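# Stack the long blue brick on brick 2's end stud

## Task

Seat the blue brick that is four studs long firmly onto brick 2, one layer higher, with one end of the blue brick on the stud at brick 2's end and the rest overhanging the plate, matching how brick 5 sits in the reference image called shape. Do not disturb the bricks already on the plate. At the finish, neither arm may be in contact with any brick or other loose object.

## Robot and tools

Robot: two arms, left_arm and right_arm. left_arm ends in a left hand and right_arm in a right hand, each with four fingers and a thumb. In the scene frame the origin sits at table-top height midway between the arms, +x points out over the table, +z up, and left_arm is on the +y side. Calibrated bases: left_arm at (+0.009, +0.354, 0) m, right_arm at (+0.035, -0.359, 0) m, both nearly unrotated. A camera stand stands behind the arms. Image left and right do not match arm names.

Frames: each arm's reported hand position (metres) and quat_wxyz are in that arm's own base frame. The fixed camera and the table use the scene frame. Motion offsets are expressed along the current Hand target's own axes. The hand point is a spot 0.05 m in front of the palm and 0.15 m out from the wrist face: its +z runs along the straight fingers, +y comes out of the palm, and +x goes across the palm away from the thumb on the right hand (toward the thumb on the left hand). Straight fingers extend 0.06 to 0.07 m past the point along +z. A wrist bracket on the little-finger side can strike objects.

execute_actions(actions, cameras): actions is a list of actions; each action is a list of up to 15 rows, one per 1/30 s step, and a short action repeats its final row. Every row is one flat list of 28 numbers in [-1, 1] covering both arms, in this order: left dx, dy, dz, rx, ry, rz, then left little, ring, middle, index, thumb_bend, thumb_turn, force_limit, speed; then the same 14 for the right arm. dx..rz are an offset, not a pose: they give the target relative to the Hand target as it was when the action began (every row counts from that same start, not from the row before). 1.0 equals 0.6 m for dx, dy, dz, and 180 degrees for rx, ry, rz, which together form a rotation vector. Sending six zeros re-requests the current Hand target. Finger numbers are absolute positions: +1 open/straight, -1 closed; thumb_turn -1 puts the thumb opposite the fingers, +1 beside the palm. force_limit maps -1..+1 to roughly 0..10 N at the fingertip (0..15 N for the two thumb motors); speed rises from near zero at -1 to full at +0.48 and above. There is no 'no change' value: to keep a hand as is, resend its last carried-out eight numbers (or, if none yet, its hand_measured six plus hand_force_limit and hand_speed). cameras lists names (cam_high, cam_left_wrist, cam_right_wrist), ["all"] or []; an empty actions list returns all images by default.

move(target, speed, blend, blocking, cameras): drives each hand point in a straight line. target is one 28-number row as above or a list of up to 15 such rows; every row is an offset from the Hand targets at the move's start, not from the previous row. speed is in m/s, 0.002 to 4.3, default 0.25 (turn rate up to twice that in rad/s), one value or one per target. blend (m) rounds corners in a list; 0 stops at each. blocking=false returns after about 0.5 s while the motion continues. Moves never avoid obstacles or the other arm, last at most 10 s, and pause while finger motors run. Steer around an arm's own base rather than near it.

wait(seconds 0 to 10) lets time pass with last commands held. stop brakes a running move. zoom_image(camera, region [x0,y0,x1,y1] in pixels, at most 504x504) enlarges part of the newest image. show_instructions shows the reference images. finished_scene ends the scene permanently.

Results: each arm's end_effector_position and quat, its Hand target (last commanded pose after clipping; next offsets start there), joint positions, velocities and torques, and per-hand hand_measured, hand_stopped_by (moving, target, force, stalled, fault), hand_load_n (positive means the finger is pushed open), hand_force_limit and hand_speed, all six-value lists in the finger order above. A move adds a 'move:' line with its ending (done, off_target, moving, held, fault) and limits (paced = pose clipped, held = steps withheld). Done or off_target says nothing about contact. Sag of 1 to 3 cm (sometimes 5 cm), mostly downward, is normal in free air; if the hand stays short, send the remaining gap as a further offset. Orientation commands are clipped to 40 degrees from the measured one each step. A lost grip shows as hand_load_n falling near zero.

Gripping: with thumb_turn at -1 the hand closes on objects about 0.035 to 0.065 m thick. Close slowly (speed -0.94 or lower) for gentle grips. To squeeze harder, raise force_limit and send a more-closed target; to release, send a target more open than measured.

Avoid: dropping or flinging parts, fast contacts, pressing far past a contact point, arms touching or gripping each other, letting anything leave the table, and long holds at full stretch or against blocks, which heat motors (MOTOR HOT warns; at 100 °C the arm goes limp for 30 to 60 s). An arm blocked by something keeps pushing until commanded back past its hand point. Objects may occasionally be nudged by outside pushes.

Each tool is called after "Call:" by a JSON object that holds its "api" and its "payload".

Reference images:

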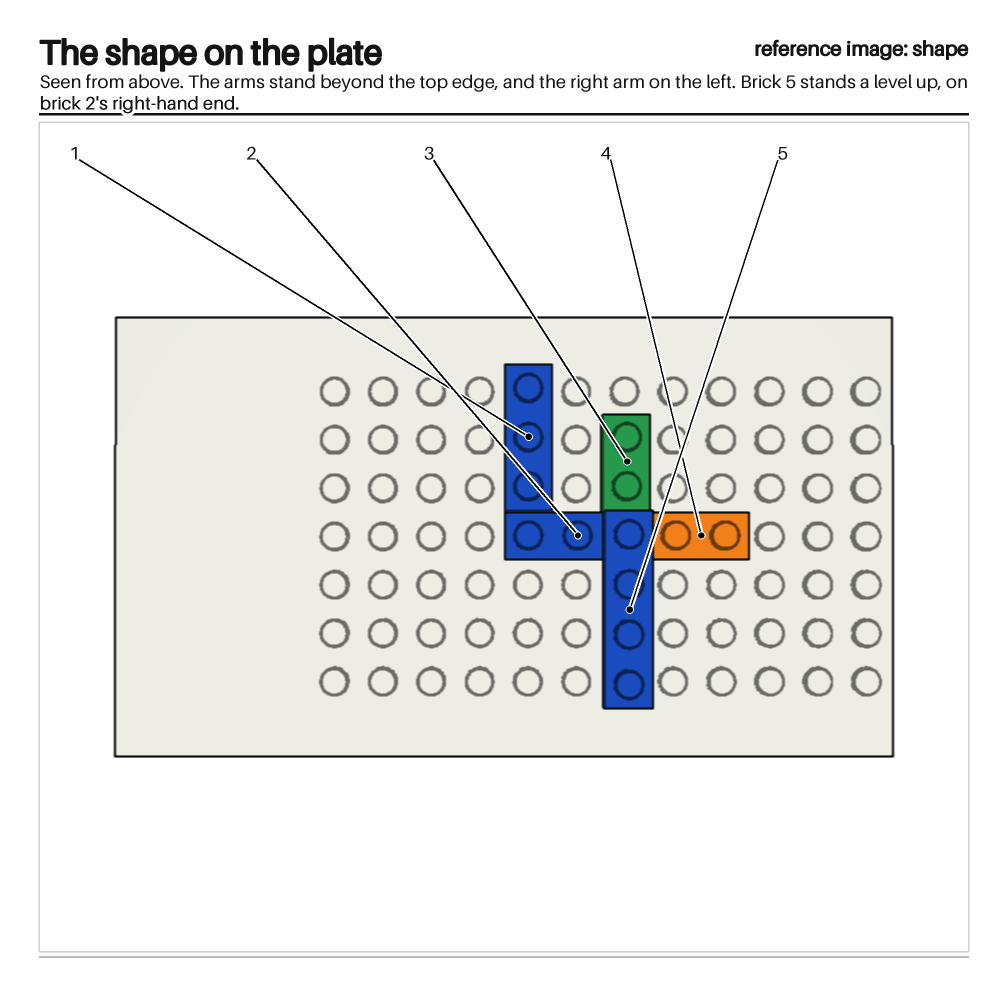

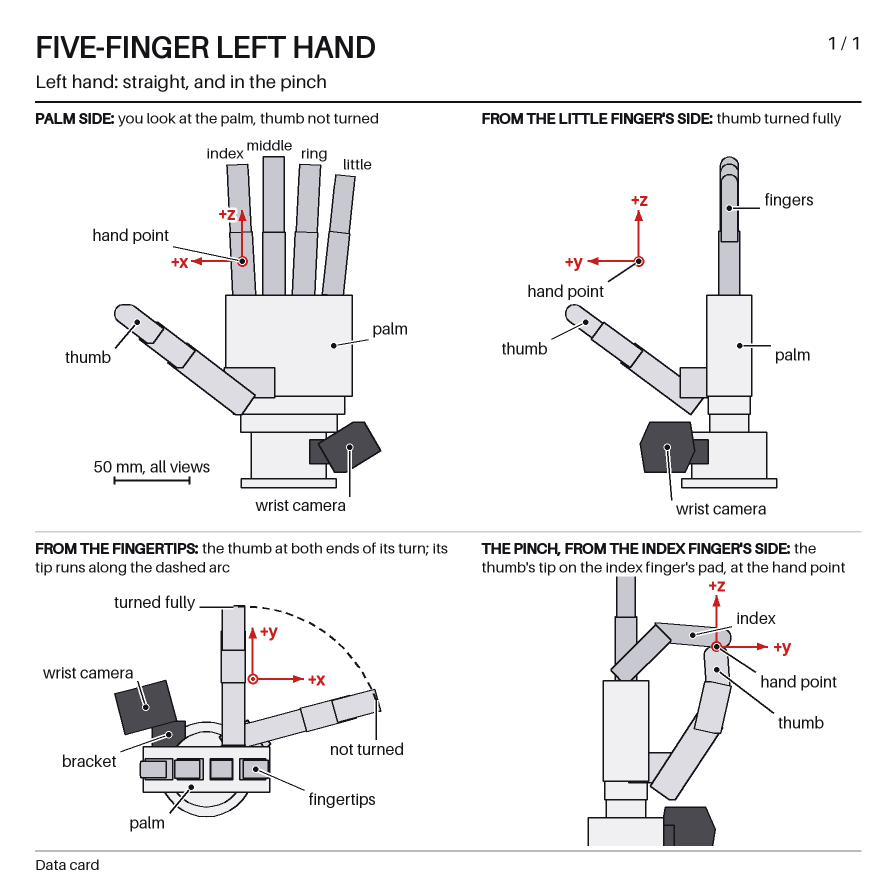

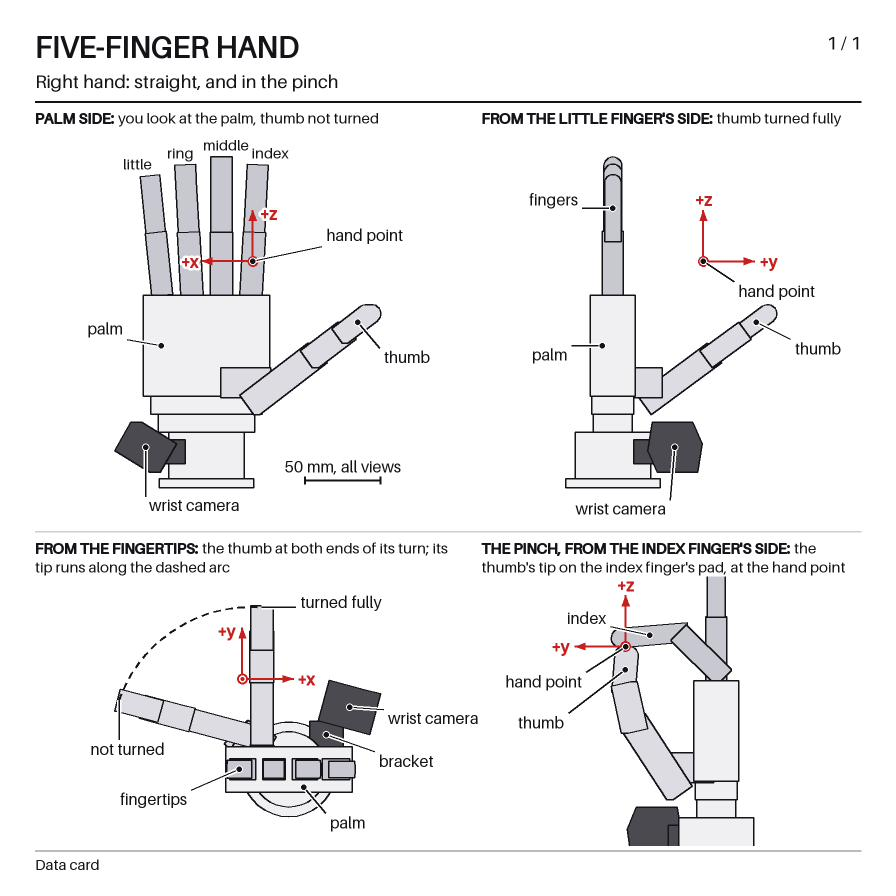

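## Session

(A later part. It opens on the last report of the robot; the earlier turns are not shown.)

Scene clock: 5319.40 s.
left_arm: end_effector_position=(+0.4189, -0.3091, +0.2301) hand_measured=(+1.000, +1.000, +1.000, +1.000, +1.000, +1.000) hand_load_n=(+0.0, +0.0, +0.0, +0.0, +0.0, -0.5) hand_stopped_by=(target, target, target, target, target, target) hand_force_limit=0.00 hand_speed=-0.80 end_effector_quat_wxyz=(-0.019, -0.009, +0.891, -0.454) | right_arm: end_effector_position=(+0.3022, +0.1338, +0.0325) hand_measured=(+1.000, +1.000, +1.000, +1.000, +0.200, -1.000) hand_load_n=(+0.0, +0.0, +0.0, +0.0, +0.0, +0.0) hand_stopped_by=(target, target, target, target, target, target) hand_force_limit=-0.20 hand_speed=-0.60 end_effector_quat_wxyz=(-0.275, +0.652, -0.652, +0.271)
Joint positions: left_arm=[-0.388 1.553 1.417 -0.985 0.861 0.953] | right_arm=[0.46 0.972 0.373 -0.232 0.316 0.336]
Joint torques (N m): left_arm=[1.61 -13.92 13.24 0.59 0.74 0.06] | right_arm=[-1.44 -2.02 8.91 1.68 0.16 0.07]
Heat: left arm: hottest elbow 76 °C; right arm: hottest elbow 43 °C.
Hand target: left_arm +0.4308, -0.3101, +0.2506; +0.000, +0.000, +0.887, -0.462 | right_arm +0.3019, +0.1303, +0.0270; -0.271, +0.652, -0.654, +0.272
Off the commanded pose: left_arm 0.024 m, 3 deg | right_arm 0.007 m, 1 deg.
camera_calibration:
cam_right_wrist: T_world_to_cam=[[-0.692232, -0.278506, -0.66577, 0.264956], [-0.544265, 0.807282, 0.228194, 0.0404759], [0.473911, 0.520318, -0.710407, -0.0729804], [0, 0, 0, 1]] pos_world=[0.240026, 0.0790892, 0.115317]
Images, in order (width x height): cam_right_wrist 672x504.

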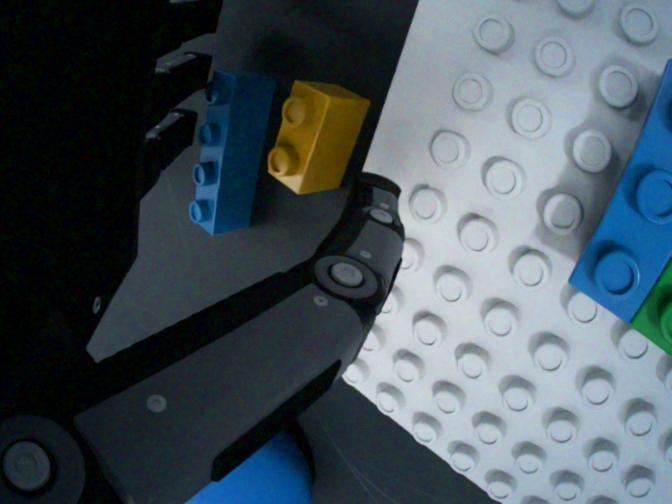

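Call:
{"api": "move", "payload": {"target": [[0,0,0,0,0,0,1,1,1,1,1,1,0,-0.8, 0,-0.0625,-0.0625,0,0,0,1,1,1,1,0.3,-1,0,0.3],[0,0,0,0,0,0,1,1,1,1,1,1,0,-0.8, -0.0012,-0.0991,-0.0376,0.0833,0,0,1,1,0.05,0.05,0.27,-1,0,0.3],[0,0,0,0,0,0,1,1,1,1,1,1,0,-0.8, -0.0012,-0.0579,0.0036,0.0833,0,0,1,1,0.05,0.05,0.27,-1,0,0.3]], "speed": 0.15, "cameras": ["cam_right_wrist","cam_left_wrist"]}}

Call:
{"api": "zoom_image", "payload": {"camera": "cam_right_wrist", "region": [250, 70, 470, 290]}}

Scene clock: 5373.03 s.
left_arm: end_effector_position=(+0.4189, -0.3091, +0.2301) hand_measured=(+1.000, +1.000, +1.000, +1.000, +1.000, +1.000) hand_load_n=(+0.0, +0.0, -0.5, +0.0, +0.0, +0.0) hand_stopped_by=(target, target, target, target, target, target) hand_force_limit=0.00 hand_speed=-0.80 end_effector_quat_wxyz=(-0.019, -0.009, +0.891, -0.454) | right_arm: end_effector_position=(+0.3292, +0.1288, +0.0536) hand_measured=(+1.000, +1.000, +0.050, +0.050, +0.270, -1.000) hand_load_n=(+0.0, -0.5, +0.0, +0.0, +0.0, +0.0) hand_stopped_by=(target, target, target, target, target, target) hand_force_limit=0.00 hand_speed=0.30 end_effector_quat_wxyz=(-0.354, +0.607, -0.617, +0.354)
Joint positions: left_arm=[-0.388 1.553 1.417 -0.985 0.861 0.953] | right_arm=[0.48 0.925 0.276 0.071 0.419 0.268]
Joint torques (N m): left_arm=[1.61 -13.98 13.2 0.61 0.74 0.07] | right_arm=[0.15 -1.44 9.07 2.18 0.28 0.08]
Heat: left arm: hottest elbow 76 °C; right arm: hottest elbow 42 °C.
Hand target: left_arm +0.4308, -0.3101, +0.2506; +0.000, +0.000, +0.887, -0.462 | right_arm +0.3279, +0.1311, +0.0501; -0.354, +0.612, -0.612, +0.354
Off the commanded pose: left_arm 0.024 m, 3 deg | right_arm 0.004 m, 1 deg.
move: off_target (left_arm)
camera_calibration:
cam_left_wrist: T_world_to_cam=[[-0.254805, -0.543548, 0.799769, -0.248628], [-0.800058, 0.583033, 0.14135, 0.479178], [-0.543122, -0.603845, -0.583429, 0.293783], [0, 0, 0, 1]] pos_world=[0.479579, -0.237118, 0.302515]
cam_right_wrist: T_world_to_cam=[[-0.50617, -0.267856, -0.819784, 0.241988], [-0.570583, 0.816785, 0.0854264, 0.0694994], [0.646705, 0.510995, -0.566266, -0.131621], [0, 0, 0, 1]] pos_world=[0.247262, 0.0753098, 0.117909]
Images, in order (width x height): cam_left_wrist 672x504, cam_right_wrist 672x504.

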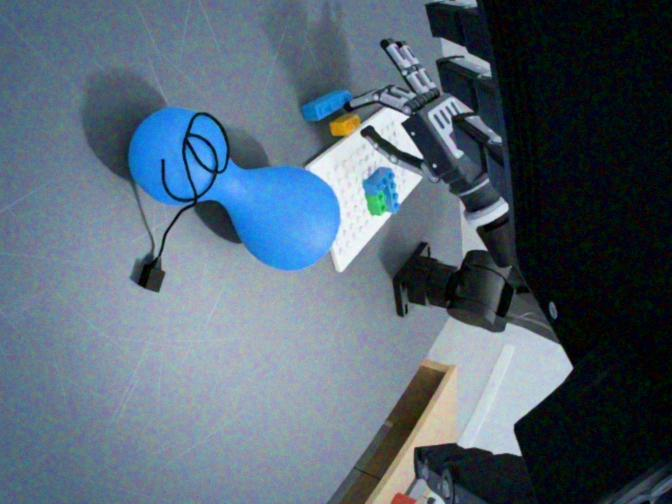

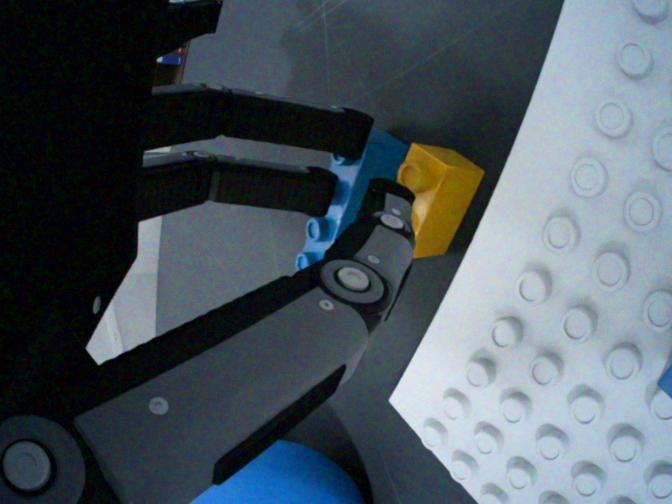

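Scaled by 2.291 from the camera's 672x504 image, which has a finer 960x720 frame.

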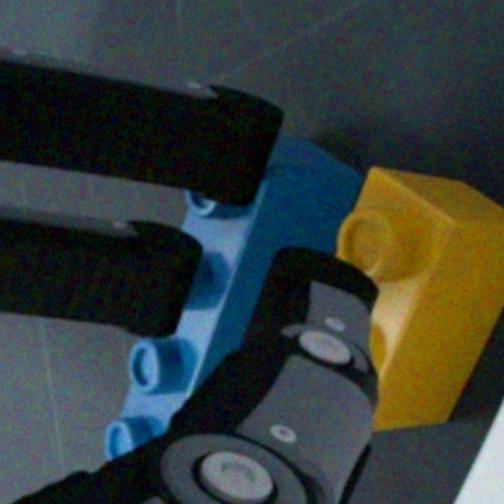

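Call:
{"api": "move", "payload": {"target": [[0,0,0,0,0,0,1,1,1,1,1,1,0,-0.8, -0.0053,-0.0017,-0.0137,0,0,0,1,1,0.05,0.05,0.27,-1,0,0.3],[0,0,0,0,0,0,1,1,1,1,1,1,0,-0.8, -0.0053,0.0367,0.0085,0,0,0,1,1,0.05,0.05,0.27,-1,0,0.3]], "speed": 0.1, "cameras": ["cam_right_wrist","cam_left_wrist"]}}

Call:
{"api": "zoom_image", "payload": {"camera": "cam_right_wrist", "region": [250, 50, 470, 270]}}

Scene clock: 5390.70 s.
left_arm: end_effector_position=(+0.4189, -0.3091, +0.2301) hand_measured=(+1.000, +1.000, +1.000, +1.000, +1.000, +1.000) hand_load_n=(+0.0, +0.0, +0.0, +0.0, +0.0, -0.5) hand_stopped_by=(target, target, target, target, target, target) hand_force_limit=0.00 hand_speed=-0.80 end_effector_quat_wxyz=(-0.019, -0.009, +0.891, -0.454) | right_arm: end_effector_position=(+0.3233, +0.1312, +0.0318) hand_measured=(+1.000, +1.000, +0.050, +0.050, +0.270, -1.000) hand_load_n=(+0.0, +0.0, +0.0, +0.0, +0.0, +0.0) hand_stopped_by=(target, target, target, target, target, target) hand_force_limit=0.00 hand_speed=0.30 end_effector_quat_wxyz=(-0.351, +0.611, -0.613, +0.357)
Joint positions: left_arm=[-0.388 1.553 1.417 -0.985 0.861 0.953] | right_arm=[0.507 0.994 0.234 0.176 0.443 0.271]
Joint torques (N m): left_arm=[1.79 -13.8 13.22 0.61 0.74 0.07] | right_arm=[-0.09 -1.79 8.29 2.14 0.26 0.18]
Heat: left arm: hottest elbow 76 °C; right arm: hottest elbow 42 °C.
Hand target: left_arm +0.4308, -0.3101, +0.2506; +0.000, +0.000, +0.887, -0.462 | right_arm +0.3215, +0.1343, +0.0286; -0.354, +0.611, -0.612, +0.355
Off the commanded pose: left_arm 0.024 m, 3 deg | right_arm 0.005 m, 0 deg.
move: off_target (left_arm)
camera_calibration:
cam_left_wrist: T_world_to_cam=[[-0.254805, -0.543548, 0.799769, -0.248628], [-0.800058, 0.583033, 0.14135, 0.479178], [-0.543122, -0.603845, -0.583429, 0.293783], [0, 0, 0, 1]] pos_world=[0.479579, -0.237118, 0.302515]
cam_right_wrist: T_world_to_cam=[[-0.503822, -0.280567, -0.816973, 0.222576], [-0.575211, 0.814561, 0.0749907, 0.0681531], [0.644434, 0.507714, -0.571779, -0.139986], [0, 0, 0, 1]] pos_world=[0.241553, 0.0780052, 0.0966867]
Images, in order (width x height): cam_left_wrist 672x504, cam_right_wrist 672x504.

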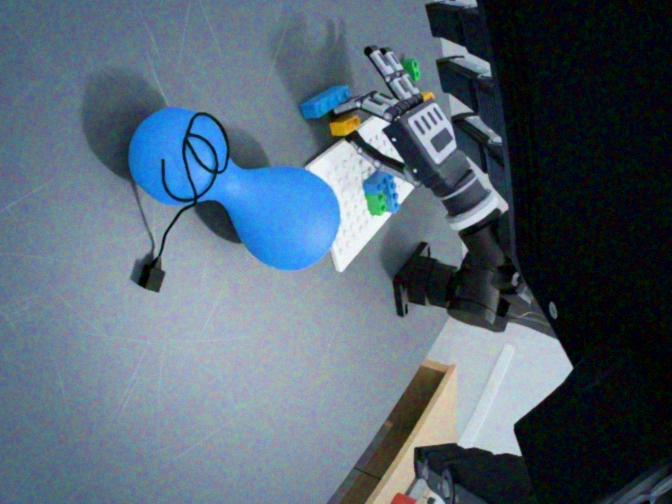

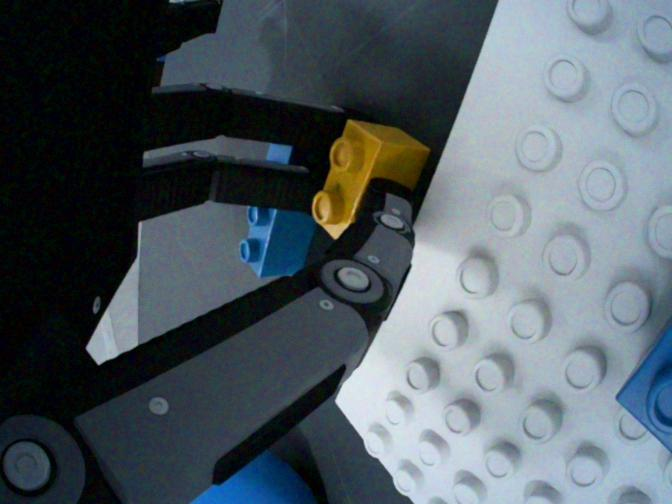

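Scaled by 2.291 from the camera's 672x504 image, which has a finer 960x720 frame.

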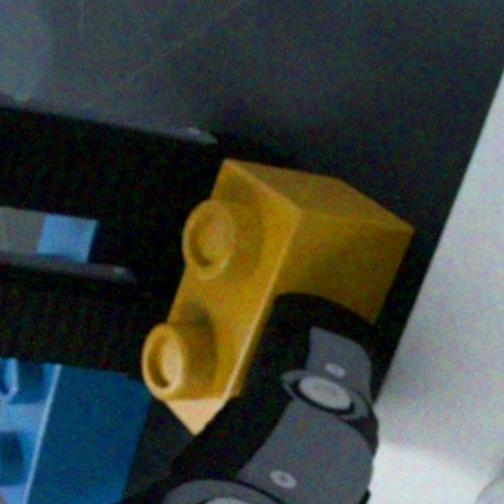

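Call:
{"api": "execute_actions", "payload": {"actions": [[[0,0,0,0,0,0,1,1,1,1,1,1,0,-0.8, 0,0,0,0,0,0,1,1,-0.45,-0.45,0.27,-1,-0.2,-0.8]],[[0,0,0,0,0,0,1,1,1,1,1,1,0,-0.8, 0,0,0,0,0,0,1,1,-0.45,-0.45,0.27,-1,-0.2,-0.8]]], "cameras": ["cam_right_wrist"]}}

Call:
{"api": "zoom_image", "payload": {"camera": "cam_right_wrist", "region": [250, 50, 470, 270]}}

Scene clock: 5397.03 s.
left_arm: end_effector_position=(+0.4189, -0.3091, +0.2301) hand_measured=(+1.000, +1.000, +1.000, +1.000, +1.000, +1.000) hand_load_n=(+0.0, +0.0, +0.0, +0.0, +0.0, +0.0) hand_stopped_by=(target, target, target, target, target, target) hand_force_limit=0.00 hand_speed=-0.80 end_effector_quat_wxyz=(-0.019, -0.009, +0.891, -0.454) | right_arm: end_effector_position=(+0.3232, +0.1312, +0.0317) hand_measured=(+1.000, +1.000, -0.056, -0.094, +0.272, -1.000) hand_load_n=(+0.0, +0.0, +3.0, +7.5, +5.0, -2.5) hand_stopped_by=(target, target, force, force, target, target) hand_force_limit=-0.20 hand_speed=-0.80 end_effector_quat_wxyz=(-0.351, +0.611, -0.613, +0.357)
Joint positions: left_arm=[-0.388 1.553 1.417 -0.985 0.861 0.953] | right_arm=[0.507 0.995 0.234 0.176 0.443 0.271]
Joint torques (N m): left_arm=[1.79 -13.74 13.23 0.64 0.74 0.06] | right_arm=[0.15 -1.49 8.23 2.09 0.24 0.2]
Heat: left arm: hottest elbow 76 °C; right arm: hottest elbow 42 °C.
Hand target: left_arm +0.4308, -0.3101, +0.2506; +0.000, +0.000, +0.887, -0.462 | right_arm +0.3214, +0.1343, +0.0285; -0.354, +0.611, -0.612, +0.355
Off the commanded pose: left_arm 0.024 m, 3 deg | right_arm 0.005 m, 0 deg.
camera_calibration:
cam_right_wrist: T_world_to_cam=[[-0.50411, -0.280691, -0.816753, 0.222552], [-0.575177, 0.814578, 0.0750622, 0.0681442], [0.64424, 0.507617, -0.572084, -0.139959], [0, 0, 0, 1]] pos_world=[0.241553, 0.0780053, 0.0965868]
Images, in order (width x height): cam_right_wrist 672x504.

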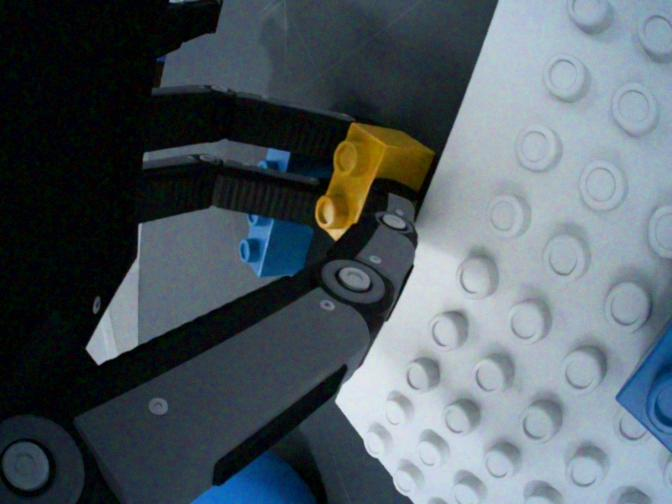

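Scaled by 2.291 from the camera's 672x504 image, which has a finer 960x720 frame.

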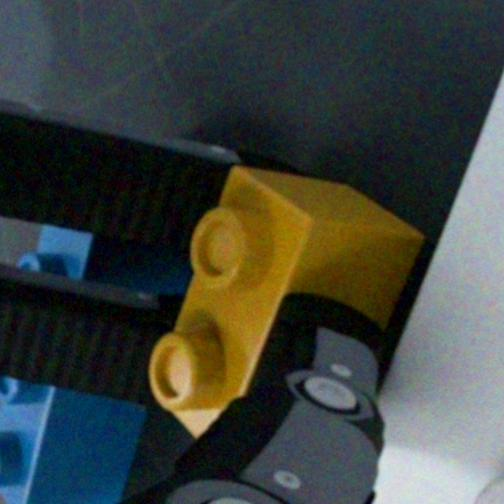

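Call:
{"api": "execute_actions", "payload": {"actions": [[[0,0,0,0,0,0,1,1,1,1,1,1,0,-0.8, 0,0,0,0,0,0,1,1,-0.5,-0.5,0.27,-1,0.15,-0.8]]]}}

Call:
{"api": "move", "payload": {"target": [0,0,0,0,0,0,1,1,1,1,1,1,0,-0.8, 0,-0.0888,-0.0513,0,0,0,1,1,-0.5,-0.5,0.27,-1,0.15,-0.8], "speed": 0.15, "cameras": ["cam_right_wrist"]}}

Scene clock: 5412.73 s.
left_arm: end_effector_position=(+0.4189, -0.3091, +0.2301) hand_measured=(+1.000, +1.000, +1.000, +1.000, +1.000, +1.000) hand_load_n=(+0.0, +0.0, +0.0, +0.0, +0.0, -0.5) hand_stopped_by=(target, target, target, target, target, target) hand_force_limit=0.00 hand_speed=-0.80 end_effector_quat_wxyz=(-0.019, -0.009, +0.891, -0.454) | right_arm: end_effector_position=(+0.3234, +0.1312, +0.0319) hand_measured=(+1.000, +1.000, -0.070, -0.094, +0.272, -1.000) hand_load_n=(+0.0, +0.0, +11.0, +6.0, +6.5, -1.0) hand_stopped_by=(target, target, force, force, target, target) hand_force_limit=0.15 hand_speed=-0.80 end_effector_quat_wxyz=(-0.352, +0.611, -0.613, +0.357)
Joint positions: left_arm=[-0.388 1.553 1.417 -0.985 0.861 0.953] | right_arm=[0.507 0.995 0.234 0.177 0.443 0.271]
Joint torques (N m): left_arm=[1.55 -13.8 13.2 0.61 0.75 0.07] | right_arm=[0.09 -1.73 8.25 2.1 0.25 0.19]
Heat: left arm: hottest elbow 76 °C; right arm: hottest elbow 43 °C.
Hand target: left_arm +0.4308, -0.3101, +0.2506; +0.000, +0.000, +0.887, -0.462 | right_arm +0.3215, +0.1343, +0.0286; -0.354, +0.611, -0.612, +0.355
Off the commanded pose: left_arm 0.024 m, 3 deg | right_arm 0.005 m, 0 deg.

Scene clock: 5414.03 s.
left_arm: end_effector_position=(+0.4189, -0.3091, +0.2301) hand_measured=(+1.000, +1.000, +1.000, +1.000, +1.000, +1.000) hand_load_n=(+0.0, +0.0, +0.0, +0.0, +0.0, +0.0) hand_stopped_by=(target, target, target, target, target, target) hand_force_limit=0.00 hand_speed=-0.80 end_effector_quat_wxyz=(-0.019, -0.009, +0.891, -0.454) | right_arm: end_effector_position=(+0.3077, +0.1227, +0.0638) hand_measured=(+1.000, +1.000, -0.070, -0.094, +0.272, -1.000) hand_load_n=(+0.0, -0.5, +11.0, +6.0, +6.5, -1.0) hand_stopped_by=(target, target, force, force, target, target) hand_force_limit=0.15 hand_speed=-0.80 end_effector_quat_wxyz=(-0.333, +0.621, -0.616, +0.351)
Joint positions: left_arm=[-0.388 1.553 1.417 -0.985 0.861 0.953] | right_arm=[0.508 0.802 0.289 -0.116 0.443 0.271]
Joint torques (N m): left_arm=[1.73 -13.8 13.24 0.59 0.74 0.06] | right_arm=[-0.15 -1.85 14.6 0.87 0.23 0.19]
Heat: left arm: hottest elbow 76 °C; right arm: hottest elbow 43 °C.
Hand target: left_arm +0.4308, -0.3101, +0.2506; +0.000, +0.000, +0.887, -0.462 | right_arm +0.3213, +0.1344, +0.0902; -0.354, +0.611, -0.612, +0.354
Off the commanded pose: left_arm 0.024 m, 3 deg | right_arm 0.032 m, 3 deg.
move: off_target (left_arm, right_arm)
camera_calibration:
cam_right_wrist: T_world_to_cam=[[-0.535186, -0.297752, -0.790519, 0.248573], [-0.572281, 0.816143, 0.0800342, 0.062284], [0.621346, 0.495232, -0.607185, -0.0963764], [0, 0, 0, 1]] pos_world=[0.22856, 0.0709092, 0.132999]
Images, in order (width x height): cam_right_wrist 672x504.

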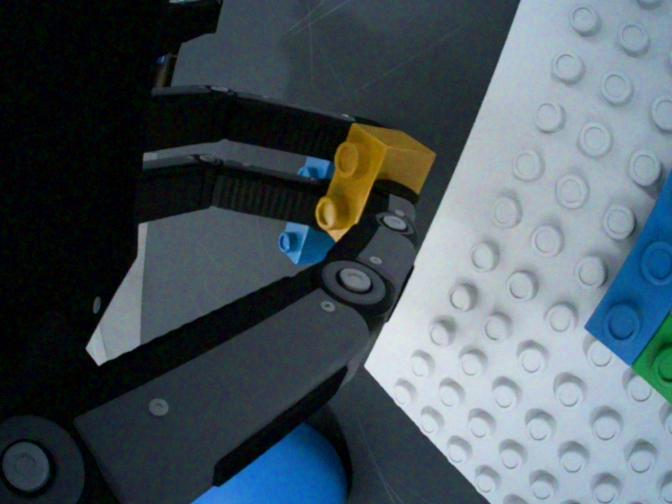

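Call:
{"api": "move", "payload": {"target": [[0,0,0,0,0,0,1,1,1,1,1,1,0,-0.8, -0.0093,0.0603,-0.137,0,0,0,1,1,-0.5,-0.5,0.27,-1,0.15,-0.8],[0,0,0,0,0,0,1,1,1,1,1,1,0,-0.8, -0.0093,0.1094,-0.1155,0,0,0,1,1,-0.5,-0.5,0.27,-1,0.15,-0.8]], "speed": [0.15,0.1], "cameras": ["cam_right_wrist","cam_left_wrist"]}}

Call:
{"api": "zoom_image", "payload": {"camera": "cam_right_wrist", "region": [260, 20, 500, 260]}}

Call:
{"api": "zoom_image", "payload": {"camera": "cam_left_wrist", "region": [320, 120, 440, 240]}}

Scene clock: 5427.17 s.
left_arm: end_effector_position=(+0.4189, -0.3091, +0.2301) hand_measured=(+1.000, +1.000, +1.000, +1.000, +1.000, +1.000) hand_load_n=(+0.0, +0.0, +0.0, +0.0, +0.0, -0.5) hand_stopped_by=(target, target, target, target, target, target) hand_force_limit=0.00 hand_speed=-0.80 end_effector_quat_wxyz=(-0.019, -0.009, +0.891, -0.454) | right_arm: end_effector_position=(+0.2287, +0.1368, +0.0699) hand_measured=(+1.000, +1.000, -0.070, -0.094, +0.272, -1.000) hand_load_n=(+0.0, +0.0, +11.0, +6.5, +6.5, -1.0) hand_stopped_by=(target, target, force, force, target, target) hand_force_limit=0.15 hand_speed=-0.80 end_effector_quat_wxyz=(-0.350, +0.612, -0.613, +0.357)
Joint positions: left_arm=[-0.388 1.553 1.417 -0.985 0.861 0.953] | right_arm=[0.876 0.475 0.224 -0.489 0.734 0.541]
Joint torques (N m): left_arm=[1.61 -13.74 13.26 0.58 0.75 0.06] | right_arm=[-0.15 2.14 10.55 1.88 0.52 0.2]
Heat: left arm: hottest elbow 76 °C; right arm: hottest elbow 44 °C.
Hand target: left_arm +0.4308, -0.3101, +0.2506; +0.000, +0.000, +0.887, -0.462 | right_arm +0.2286, +0.1400, +0.0677; -0.354, +0.611, -0.612, +0.355
Off the commanded pose: left_arm 0.024 m, 3 deg | right_arm 0.004 m, 1 deg.
move: off_target (left_arm)
camera_calibration:
cam_left_wrist: T_world_to_cam=[[-0.254805, -0.543548, 0.799769, -0.248628], [-0.800058, 0.583033, 0.14135, 0.479178], [-0.543122, -0.603845, -0.583429, 0.293783], [0, 0, 0, 1]] pos_world=[0.479579, -0.237118, 0.302515]
cam_right_wrist: T_world_to_cam=[[-0.505534, -0.283672, -0.814841, 0.208257], [-0.576483, 0.813718, 0.0743735, 0.00672933], [0.641953, 0.50734, -0.574894, -0.0593339], [0, 0, 0, 1]] pos_world=[0.14725, 0.0837035, 0.135085]
Images, in order (width x height): cam_left_wrist 672x504, cam_right_wrist 672x504.

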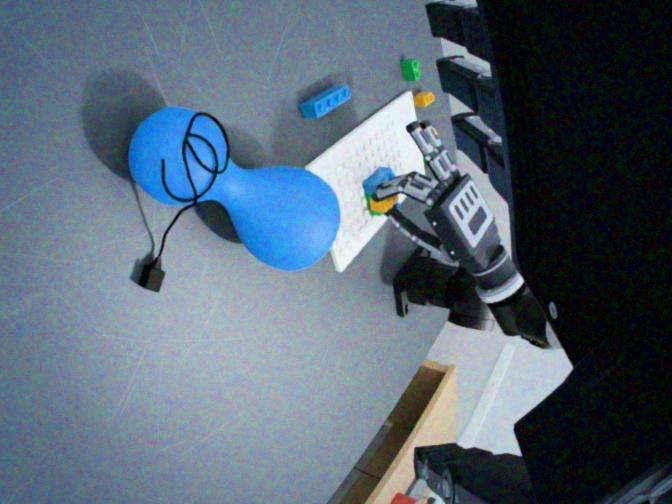

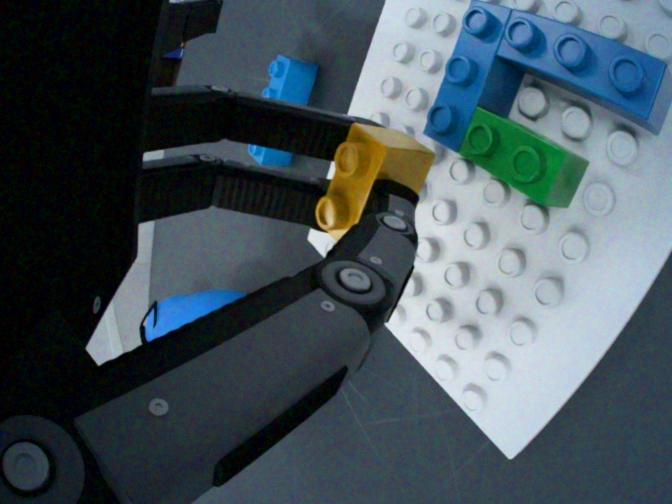

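Scaled by 2.100 from the camera's 672x504 image, which has a finer 960x720 frame.

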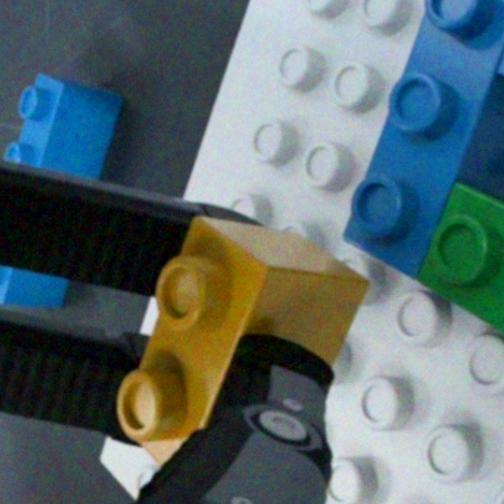

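Scaled by 4.200 from the camera's 672x504 image, which has a finer 960x720 frame.

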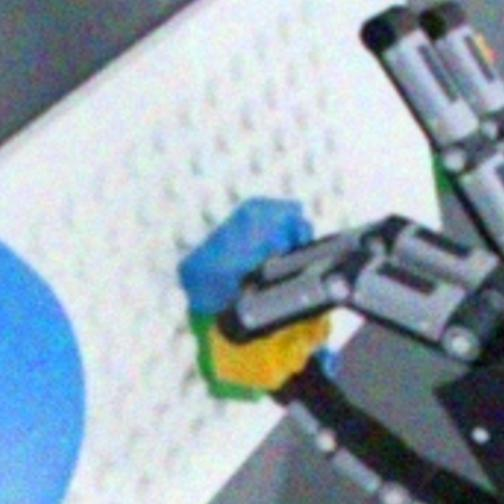

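Call:
{"api": "move", "payload": {"target": [0,0,0,0,0,0,1,1,1,1,1,1,0,-0.8, 0.0008,0.0349,0.0219,0,0,0,1,1,-0.5,-0.5,0.27,-1,0.15,-0.8], "speed": 0.08, "cameras": ["cam_right_wrist","cam_left_wrist"]}}

Call:
{"api": "zoom_image", "payload": {"camera": "cam_right_wrist", "region": [260, 20, 500, 260]}}

Call:
{"api": "zoom_image", "payload": {"camera": "cam_left_wrist", "region": [320, 140, 420, 240]}}

Scene clock: 5444.20 s.
left_arm: end_effector_position=(+0.4189, -0.3091, +0.2301) hand_measured=(+1.000, +1.000, +1.000, +1.000, +1.000, +1.000) hand_load_n=(+0.0, +0.0, +0.0, +0.0, +0.0, -0.5) hand_stopped_by=(target, target, target, target, target, target) hand_force_limit=0.00 hand_speed=-0.80 end_effector_quat_wxyz=(-0.019, -0.009, +0.891, -0.454) | right_arm: end_effector_position=(+0.2300, +0.1382, +0.0465) hand_measured=(+1.000, +1.000, -0.070, -0.094, +0.272, -1.000) hand_load_n=(+0.0, +0.0, +9.5, +5.5, +6.0, -0.5) hand_stopped_by=(target, target, force, force, target, target) hand_force_limit=0.15 hand_speed=-0.80 end_effector_quat_wxyz=(-0.353, +0.610, -0.614, +0.356)
Joint positions: left_arm=[-0.388 1.553 1.417 -0.985 0.861 0.953] | right_arm=[0.876 0.533 0.168 -0.369 0.735 0.542]
Joint torques (N m): left_arm=[1.79 -13.86 13.24 0.62 0.74 0.06] | right_arm=[-0.38 1.55 10.09 1.77 0.24 0.12]
Heat: left arm: hottest elbow 76 °C; right arm: hottest elbow 46 °C.
Hand target: left_arm +0.4308, -0.3101, +0.2506; +0.000, +0.000, +0.887, -0.462 | right_arm +0.2295, +0.1395, +0.0429; -0.354, +0.612, -0.612, +0.355
Off the commanded pose: left_arm 0.024 m, 3 deg | right_arm 0.004 m, 0 deg.
move: off_target (left_arm)
camera_calibration:
cam_left_wrist: T_world_to_cam=[[-0.254805, -0.543548, 0.799769, -0.248628], [-0.800058, 0.583033, 0.14135, 0.479178], [-0.543122, -0.603845, -0.583429, 0.293783], [0, 0, 0, 1]] pos_world=[0.479579, -0.237118, 0.302515]
cam_right_wrist: T_world_to_cam=[[-0.502529, -0.278543, -0.818461, 0.189045], [-0.575696, 0.814085, 0.0764196, 0.00782073], [0.64501, 0.509588, -0.569458, -0.0755781], [0, 0, 0, 1]] pos_world=[0.148252, 0.0848041, 0.11109]
Images, in order (width x height): cam_left_wrist 672x504, cam_right_wrist 672x504.

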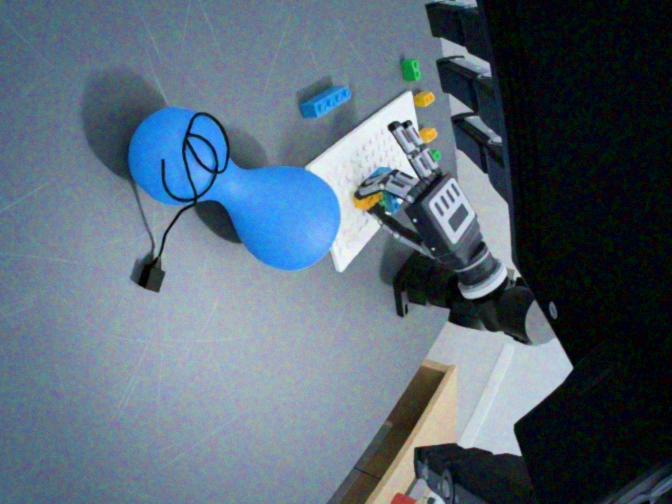

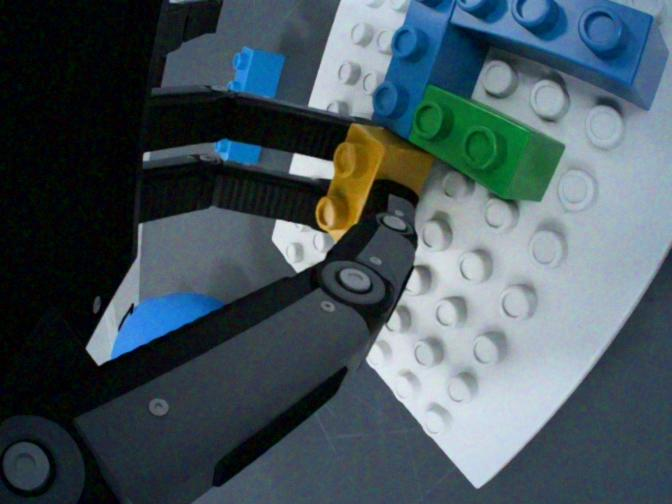

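Scaled by 2.100 from the camera's 672x504 image, which has a finer 960x720 frame.

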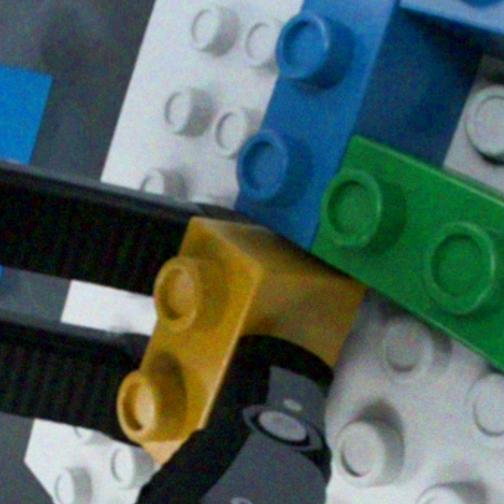

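Scaled by 5.040 from the camera's 672x504 image, which has a finer 960x720 frame.

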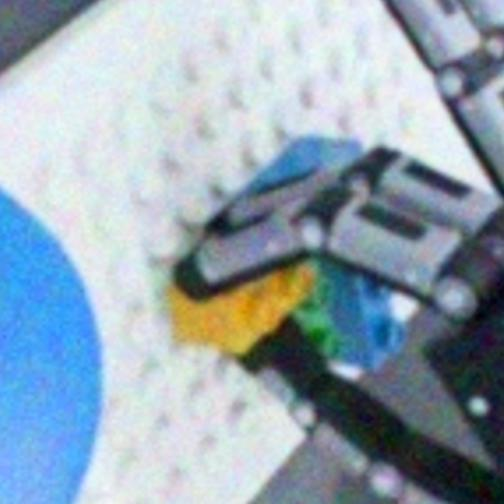

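Call:
{"api": "move", "payload": {"target": [[0,0,0,0,0,0,1,1,1,1,1,1,0,-0.8, 0.0035,-0.038,-0.022,0,0,0,1,1,-0.5,-0.5,0.27,-1,0.15,-0.8],[0,0,0,0,0,0,1,1,1,1,1,1,0,-0.8, 0.003,0.0,0.002,0,0,0,1,1,-0.5,-0.5,0.27,-1,0.15,-0.8]], "speed": 0.08, "cameras": ["cam_right_wrist"]}}

Call:
{"api": "zoom_image", "payload": {"camera": "cam_right_wrist", "region": [260, 20, 500, 260]}}

Scene clock: 5461.93 s.
left_arm: end_effector_position=(+0.4189, -0.3091, +0.2301) hand_measured=(+1.000, +1.000, +1.000, +1.000, +1.000, +1.000) hand_load_n=(+0.0, +0.0, -0.5, +0.0, +0.0, +0.0) hand_stopped_by=(target, target, target, target, target, target) hand_force_limit=0.00 hand_speed=-0.80 end_effector_quat_wxyz=(-0.019, -0.009, +0.891, -0.454) | right_arm: end_effector_position=(+0.2288, +0.1406, +0.0457) hand_measured=(+1.000, +1.000, -0.070, -0.094, +0.272, -1.000) hand_load_n=(+0.0, +0.0, +9.5, +5.5, +6.0, -0.5) hand_stopped_by=(target, target, force, force, target, target) hand_force_limit=0.15 hand_speed=-0.80 end_effector_quat_wxyz=(-0.357, +0.613, -0.612, +0.351)
Joint positions: left_arm=[-0.388 1.553 1.417 -0.985 0.861 0.953] | right_arm=[0.876 0.527 0.163 -0.363 0.721 0.539]
Joint torques (N m): left_arm=[1.79 -13.92 13.23 0.62 0.75 0.07] | right_arm=[-1.38 1.79 10.14 1.83 0.43 0.04]
Heat: left arm: hottest elbow 76 °C; right arm: hottest elbow 46 °C.
Hand target: left_arm +0.4308, -0.3101, +0.2506; +0.000, +0.000, +0.887, -0.462 | right_arm +0.2306, +0.1378, +0.0425; -0.354, +0.611, -0.612, +0.355
Off the commanded pose: left_arm 0.024 m, 3 deg | right_arm 0.005 m, 1 deg.
move: off_target (left_arm)
camera_calibration:
cam_right_wrist: T_world_to_cam=[[-0.501072, -0.277386, -0.819746, 0.188021], [-0.585431, 0.806251, 0.0850268, 0.00810622], [0.637336, 0.522509, -0.566381, -0.0766841], [0, 0, 0, 1]] pos_world=[0.147831, 0.0856869, 0.110008]
Images, in order (width x height): cam_right_wrist 672x504.

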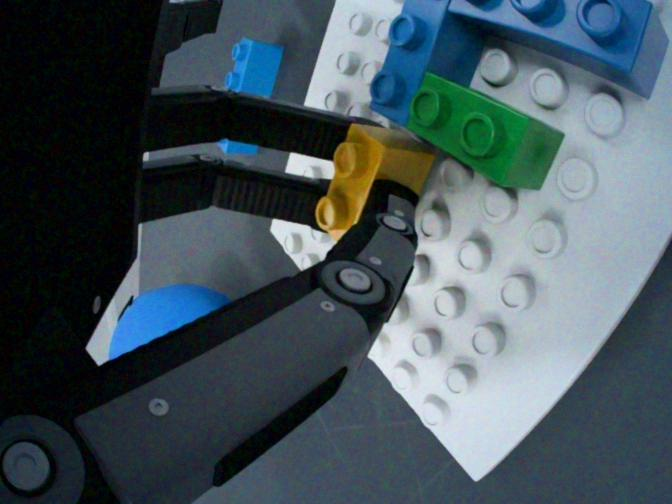

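Scaled by 2.100 from the camera's 672x504 image, which has a finer 960x720 frame.

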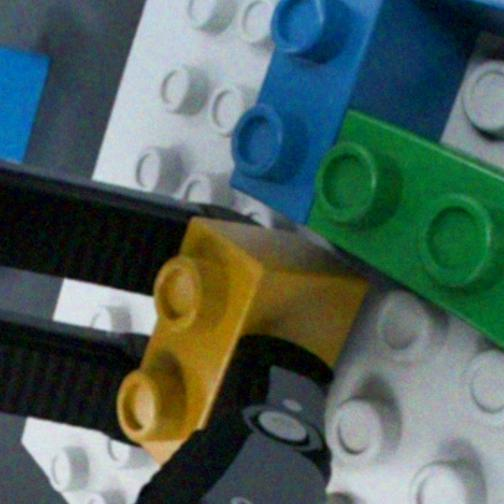

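Call:
{"api": "move", "payload": {"target": [[0,0,0,0,0,0,1,1,1,1,1,1,0,-0.8, 0.022,-0.04,-0.02,0,0,0,1,1,-0.5,-0.5,0.27,-1,0.15,-0.8],[0,0,0,0,0,0,1,1,1,1,1,1,0,-0.8, 0.0,-0.001,0.0015,0,0,0,1,1,-0.5,-0.5,0.27,-1,0.15,-0.8]], "speed": 0.08, "cameras": ["cam_right_wrist"]}}

Call:
{"api": "zoom_image", "payload": {"camera": "cam_right_wrist", "region": [260, 20, 500, 260]}}

Scene clock: 5470.60 s.
left_arm: end_effector_position=(+0.4189, -0.3091, +0.2301) hand_measured=(+1.000, +1.000, +1.000, +1.000, +1.000, +1.000) hand_load_n=(+0.0, +0.0, +0.0, +0.0, +0.0, -0.5) hand_stopped_by=(target, target, target, target, target, target) hand_force_limit=0.00 hand_speed=-0.80 end_effector_quat_wxyz=(-0.019, -0.009, +0.891, -0.454) | right_arm: end_effector_position=(+0.2321, +0.1363, +0.0453) hand_measured=(+1.000, +1.000, -0.070, -0.094, +0.272, -1.000) hand_load_n=(+0.0, +0.0, +9.0, +5.5, +5.5, +0.5) hand_stopped_by=(target, target, force, force, target, target) hand_force_limit=0.15 hand_speed=-0.80 end_effector_quat_wxyz=(-0.353, +0.611, -0.614, +0.354)
Joint positions: left_arm=[-0.388 1.553 1.417 -0.985 0.861 0.953] | right_arm=[0.85 0.532 0.163 -0.353 0.712 0.521]
Joint torques (N m): left_arm=[1.61 -14.1 13.24 0.57 0.74 0.07] | right_arm=[-0.03 1.73 10.19 1.77 0.59 0.15]
Heat: left arm: hottest elbow 76 °C; right arm: hottest elbow 46 °C.
Hand target: left_arm +0.4308, -0.3101, +0.2506; +0.000, +0.000, +0.887, -0.462 | right_arm +0.2316, +0.1377, +0.0425; -0.354, +0.611, -0.613, +0.355
Off the commanded pose: left_arm 0.024 m, 3 deg | right_arm 0.003 m, 0 deg.
move: off_target (left_arm)
camera_calibration:
cam_right_wrist: T_world_to_cam=[[-0.504714, -0.278616, -0.81709, 0.189035], [-0.577437, 0.812544, 0.0796149, 0.0110264], [0.64174, 0.512001, -0.570986, -0.0761562], [0, 0, 0, 1]] pos_world=[0.150648, 0.0827008, 0.110096]
Images, in order (width x height): cam_right_wrist 672x504.

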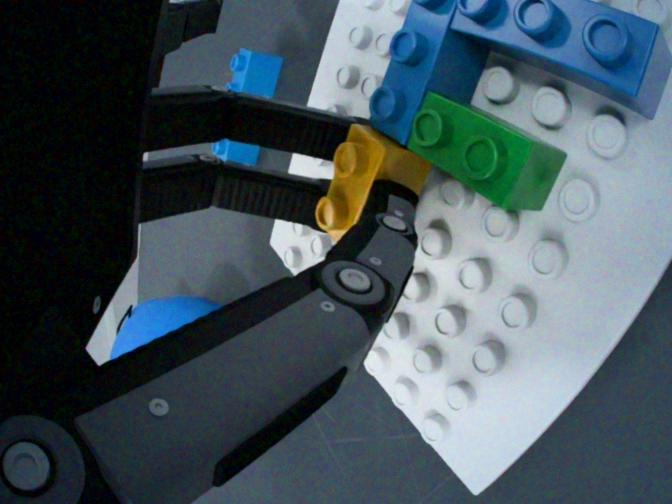

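Scaled by 2.100 from the camera's 672x504 image, which has a finer 960x720 frame.

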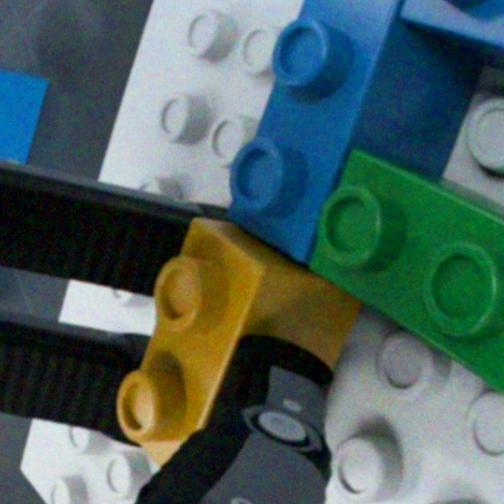

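Call:
{"api": "move", "payload": {"target": [0,0,0,0,0,0,1,1,1,1,1,1,0,-0.8, 0.0,0.0202,0.0117,0,0,0,1,1,-0.5,-0.5,0.27,-1,0.15,-0.8], "speed": 0.06, "cameras": ["cam_right_wrist","cam_left_wrist"]}}

Call:
{"api": "zoom_image", "payload": {"camera": "cam_right_wrist", "region": [260, 20, 500, 260]}}

Scene clock: 5483.20 s.
left_arm: end_effector_position=(+0.4189, -0.3091, +0.2301) hand_measured=(+1.000, +1.000, +1.000, +1.000, +1.000, +1.000) hand_load_n=(+0.0, +0.0, +0.0, +0.0, +0.0, +0.0) hand_stopped_by=(target, target, target, target, target, target) hand_force_limit=0.00 hand_speed=-0.80 end_effector_quat_wxyz=(-0.019, -0.009, +0.891, -0.454) | right_arm: end_effector_position=(+0.2371, +0.1398, +0.0433) hand_measured=(+1.000, +1.000, -0.070, -0.094, +0.272, -1.000) hand_load_n=(-0.5, +0.0, +9.0, +5.0, +4.5, -0.5) hand_stopped_by=(target, target, force, force, target, target) hand_force_limit=0.15 hand_speed=-0.80 end_effector_quat_wxyz=(-0.364, +0.602, -0.614, +0.358)
Joint positions: left_arm=[-0.388 1.553 1.417 -0.985 0.861 0.953] | right_arm=[0.852 0.561 0.147 -0.28 0.723 0.521]
Joint torques (N m): left_arm=[1.44 -14.04 13.2 0.61 0.74 0.06] | right_arm=[-0.21 2.2 8.66 1.48 0.14 0.17]
Heat: left arm: hottest elbow 76 °C; right arm: hottest elbow 46 °C.
Hand target: left_arm +0.4308, -0.3101, +0.2506; +0.000, +0.000, +0.887, -0.462 | right_arm +0.2317, +0.1377, +0.0285; -0.354, +0.611, -0.612, +0.355
Off the commanded pose: left_arm 0.024 m, 3 deg | right_arm 0.016 m, 2 deg.
move: off_target (left_arm, right_arm)
camera_calibration:
cam_left_wrist: T_world_to_cam=[[-0.254805, -0.543548, 0.799769, -0.248628], [-0.800058, 0.583033, 0.14135, 0.479178], [-0.543122, -0.603845, -0.583429, 0.293783], [0, 0, 0, 1]] pos_world=[0.479579, -0.237118, 0.302515]
cam_right_wrist: T_world_to_cam=[[-0.486293, -0.261763, -0.833666, 0.184875], [-0.574379, 0.814747, 0.0792238, 0.0102325], [0.658489, 0.517366, -0.546557, -0.0880395], [0, 0, 0, 1]] pos_world=[0.153754, 0.0856051, 0.105195]
Images, in order (width x height): cam_left_wrist 672x504, cam_right_wrist 672x504.

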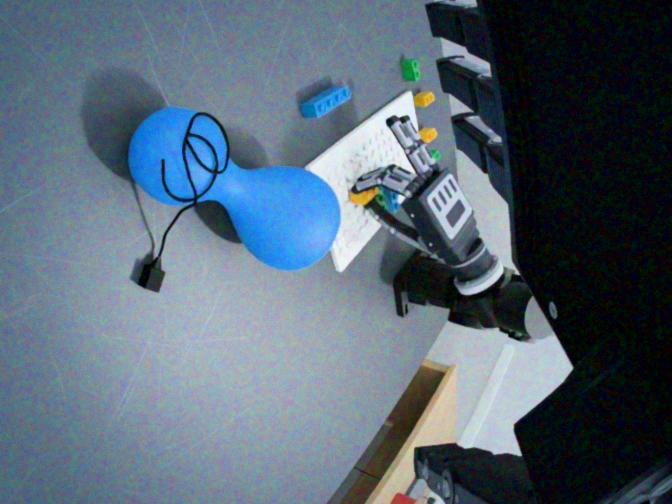

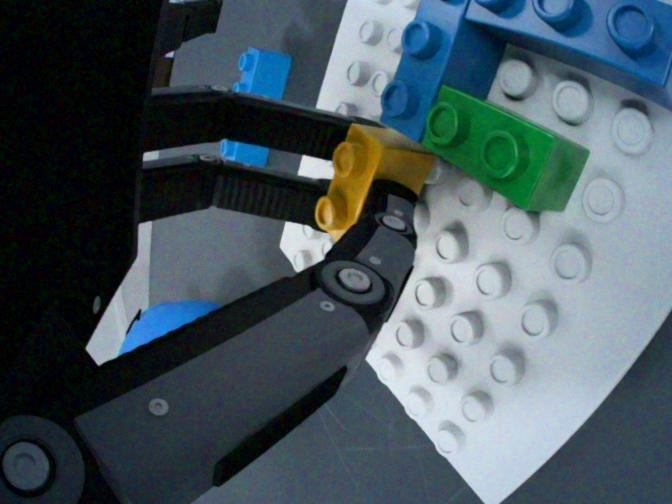

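Scaled by 2.100 from the camera's 672x504 image, which has a finer 960x720 frame.

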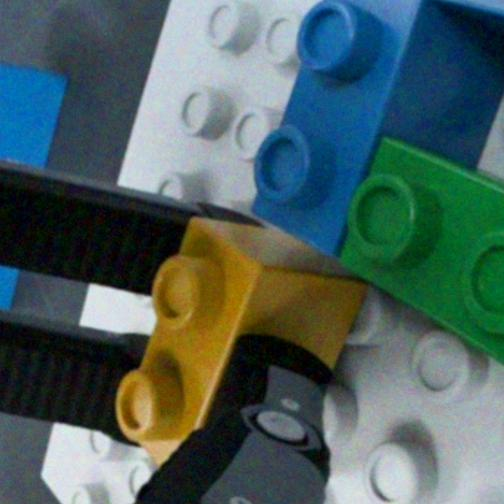

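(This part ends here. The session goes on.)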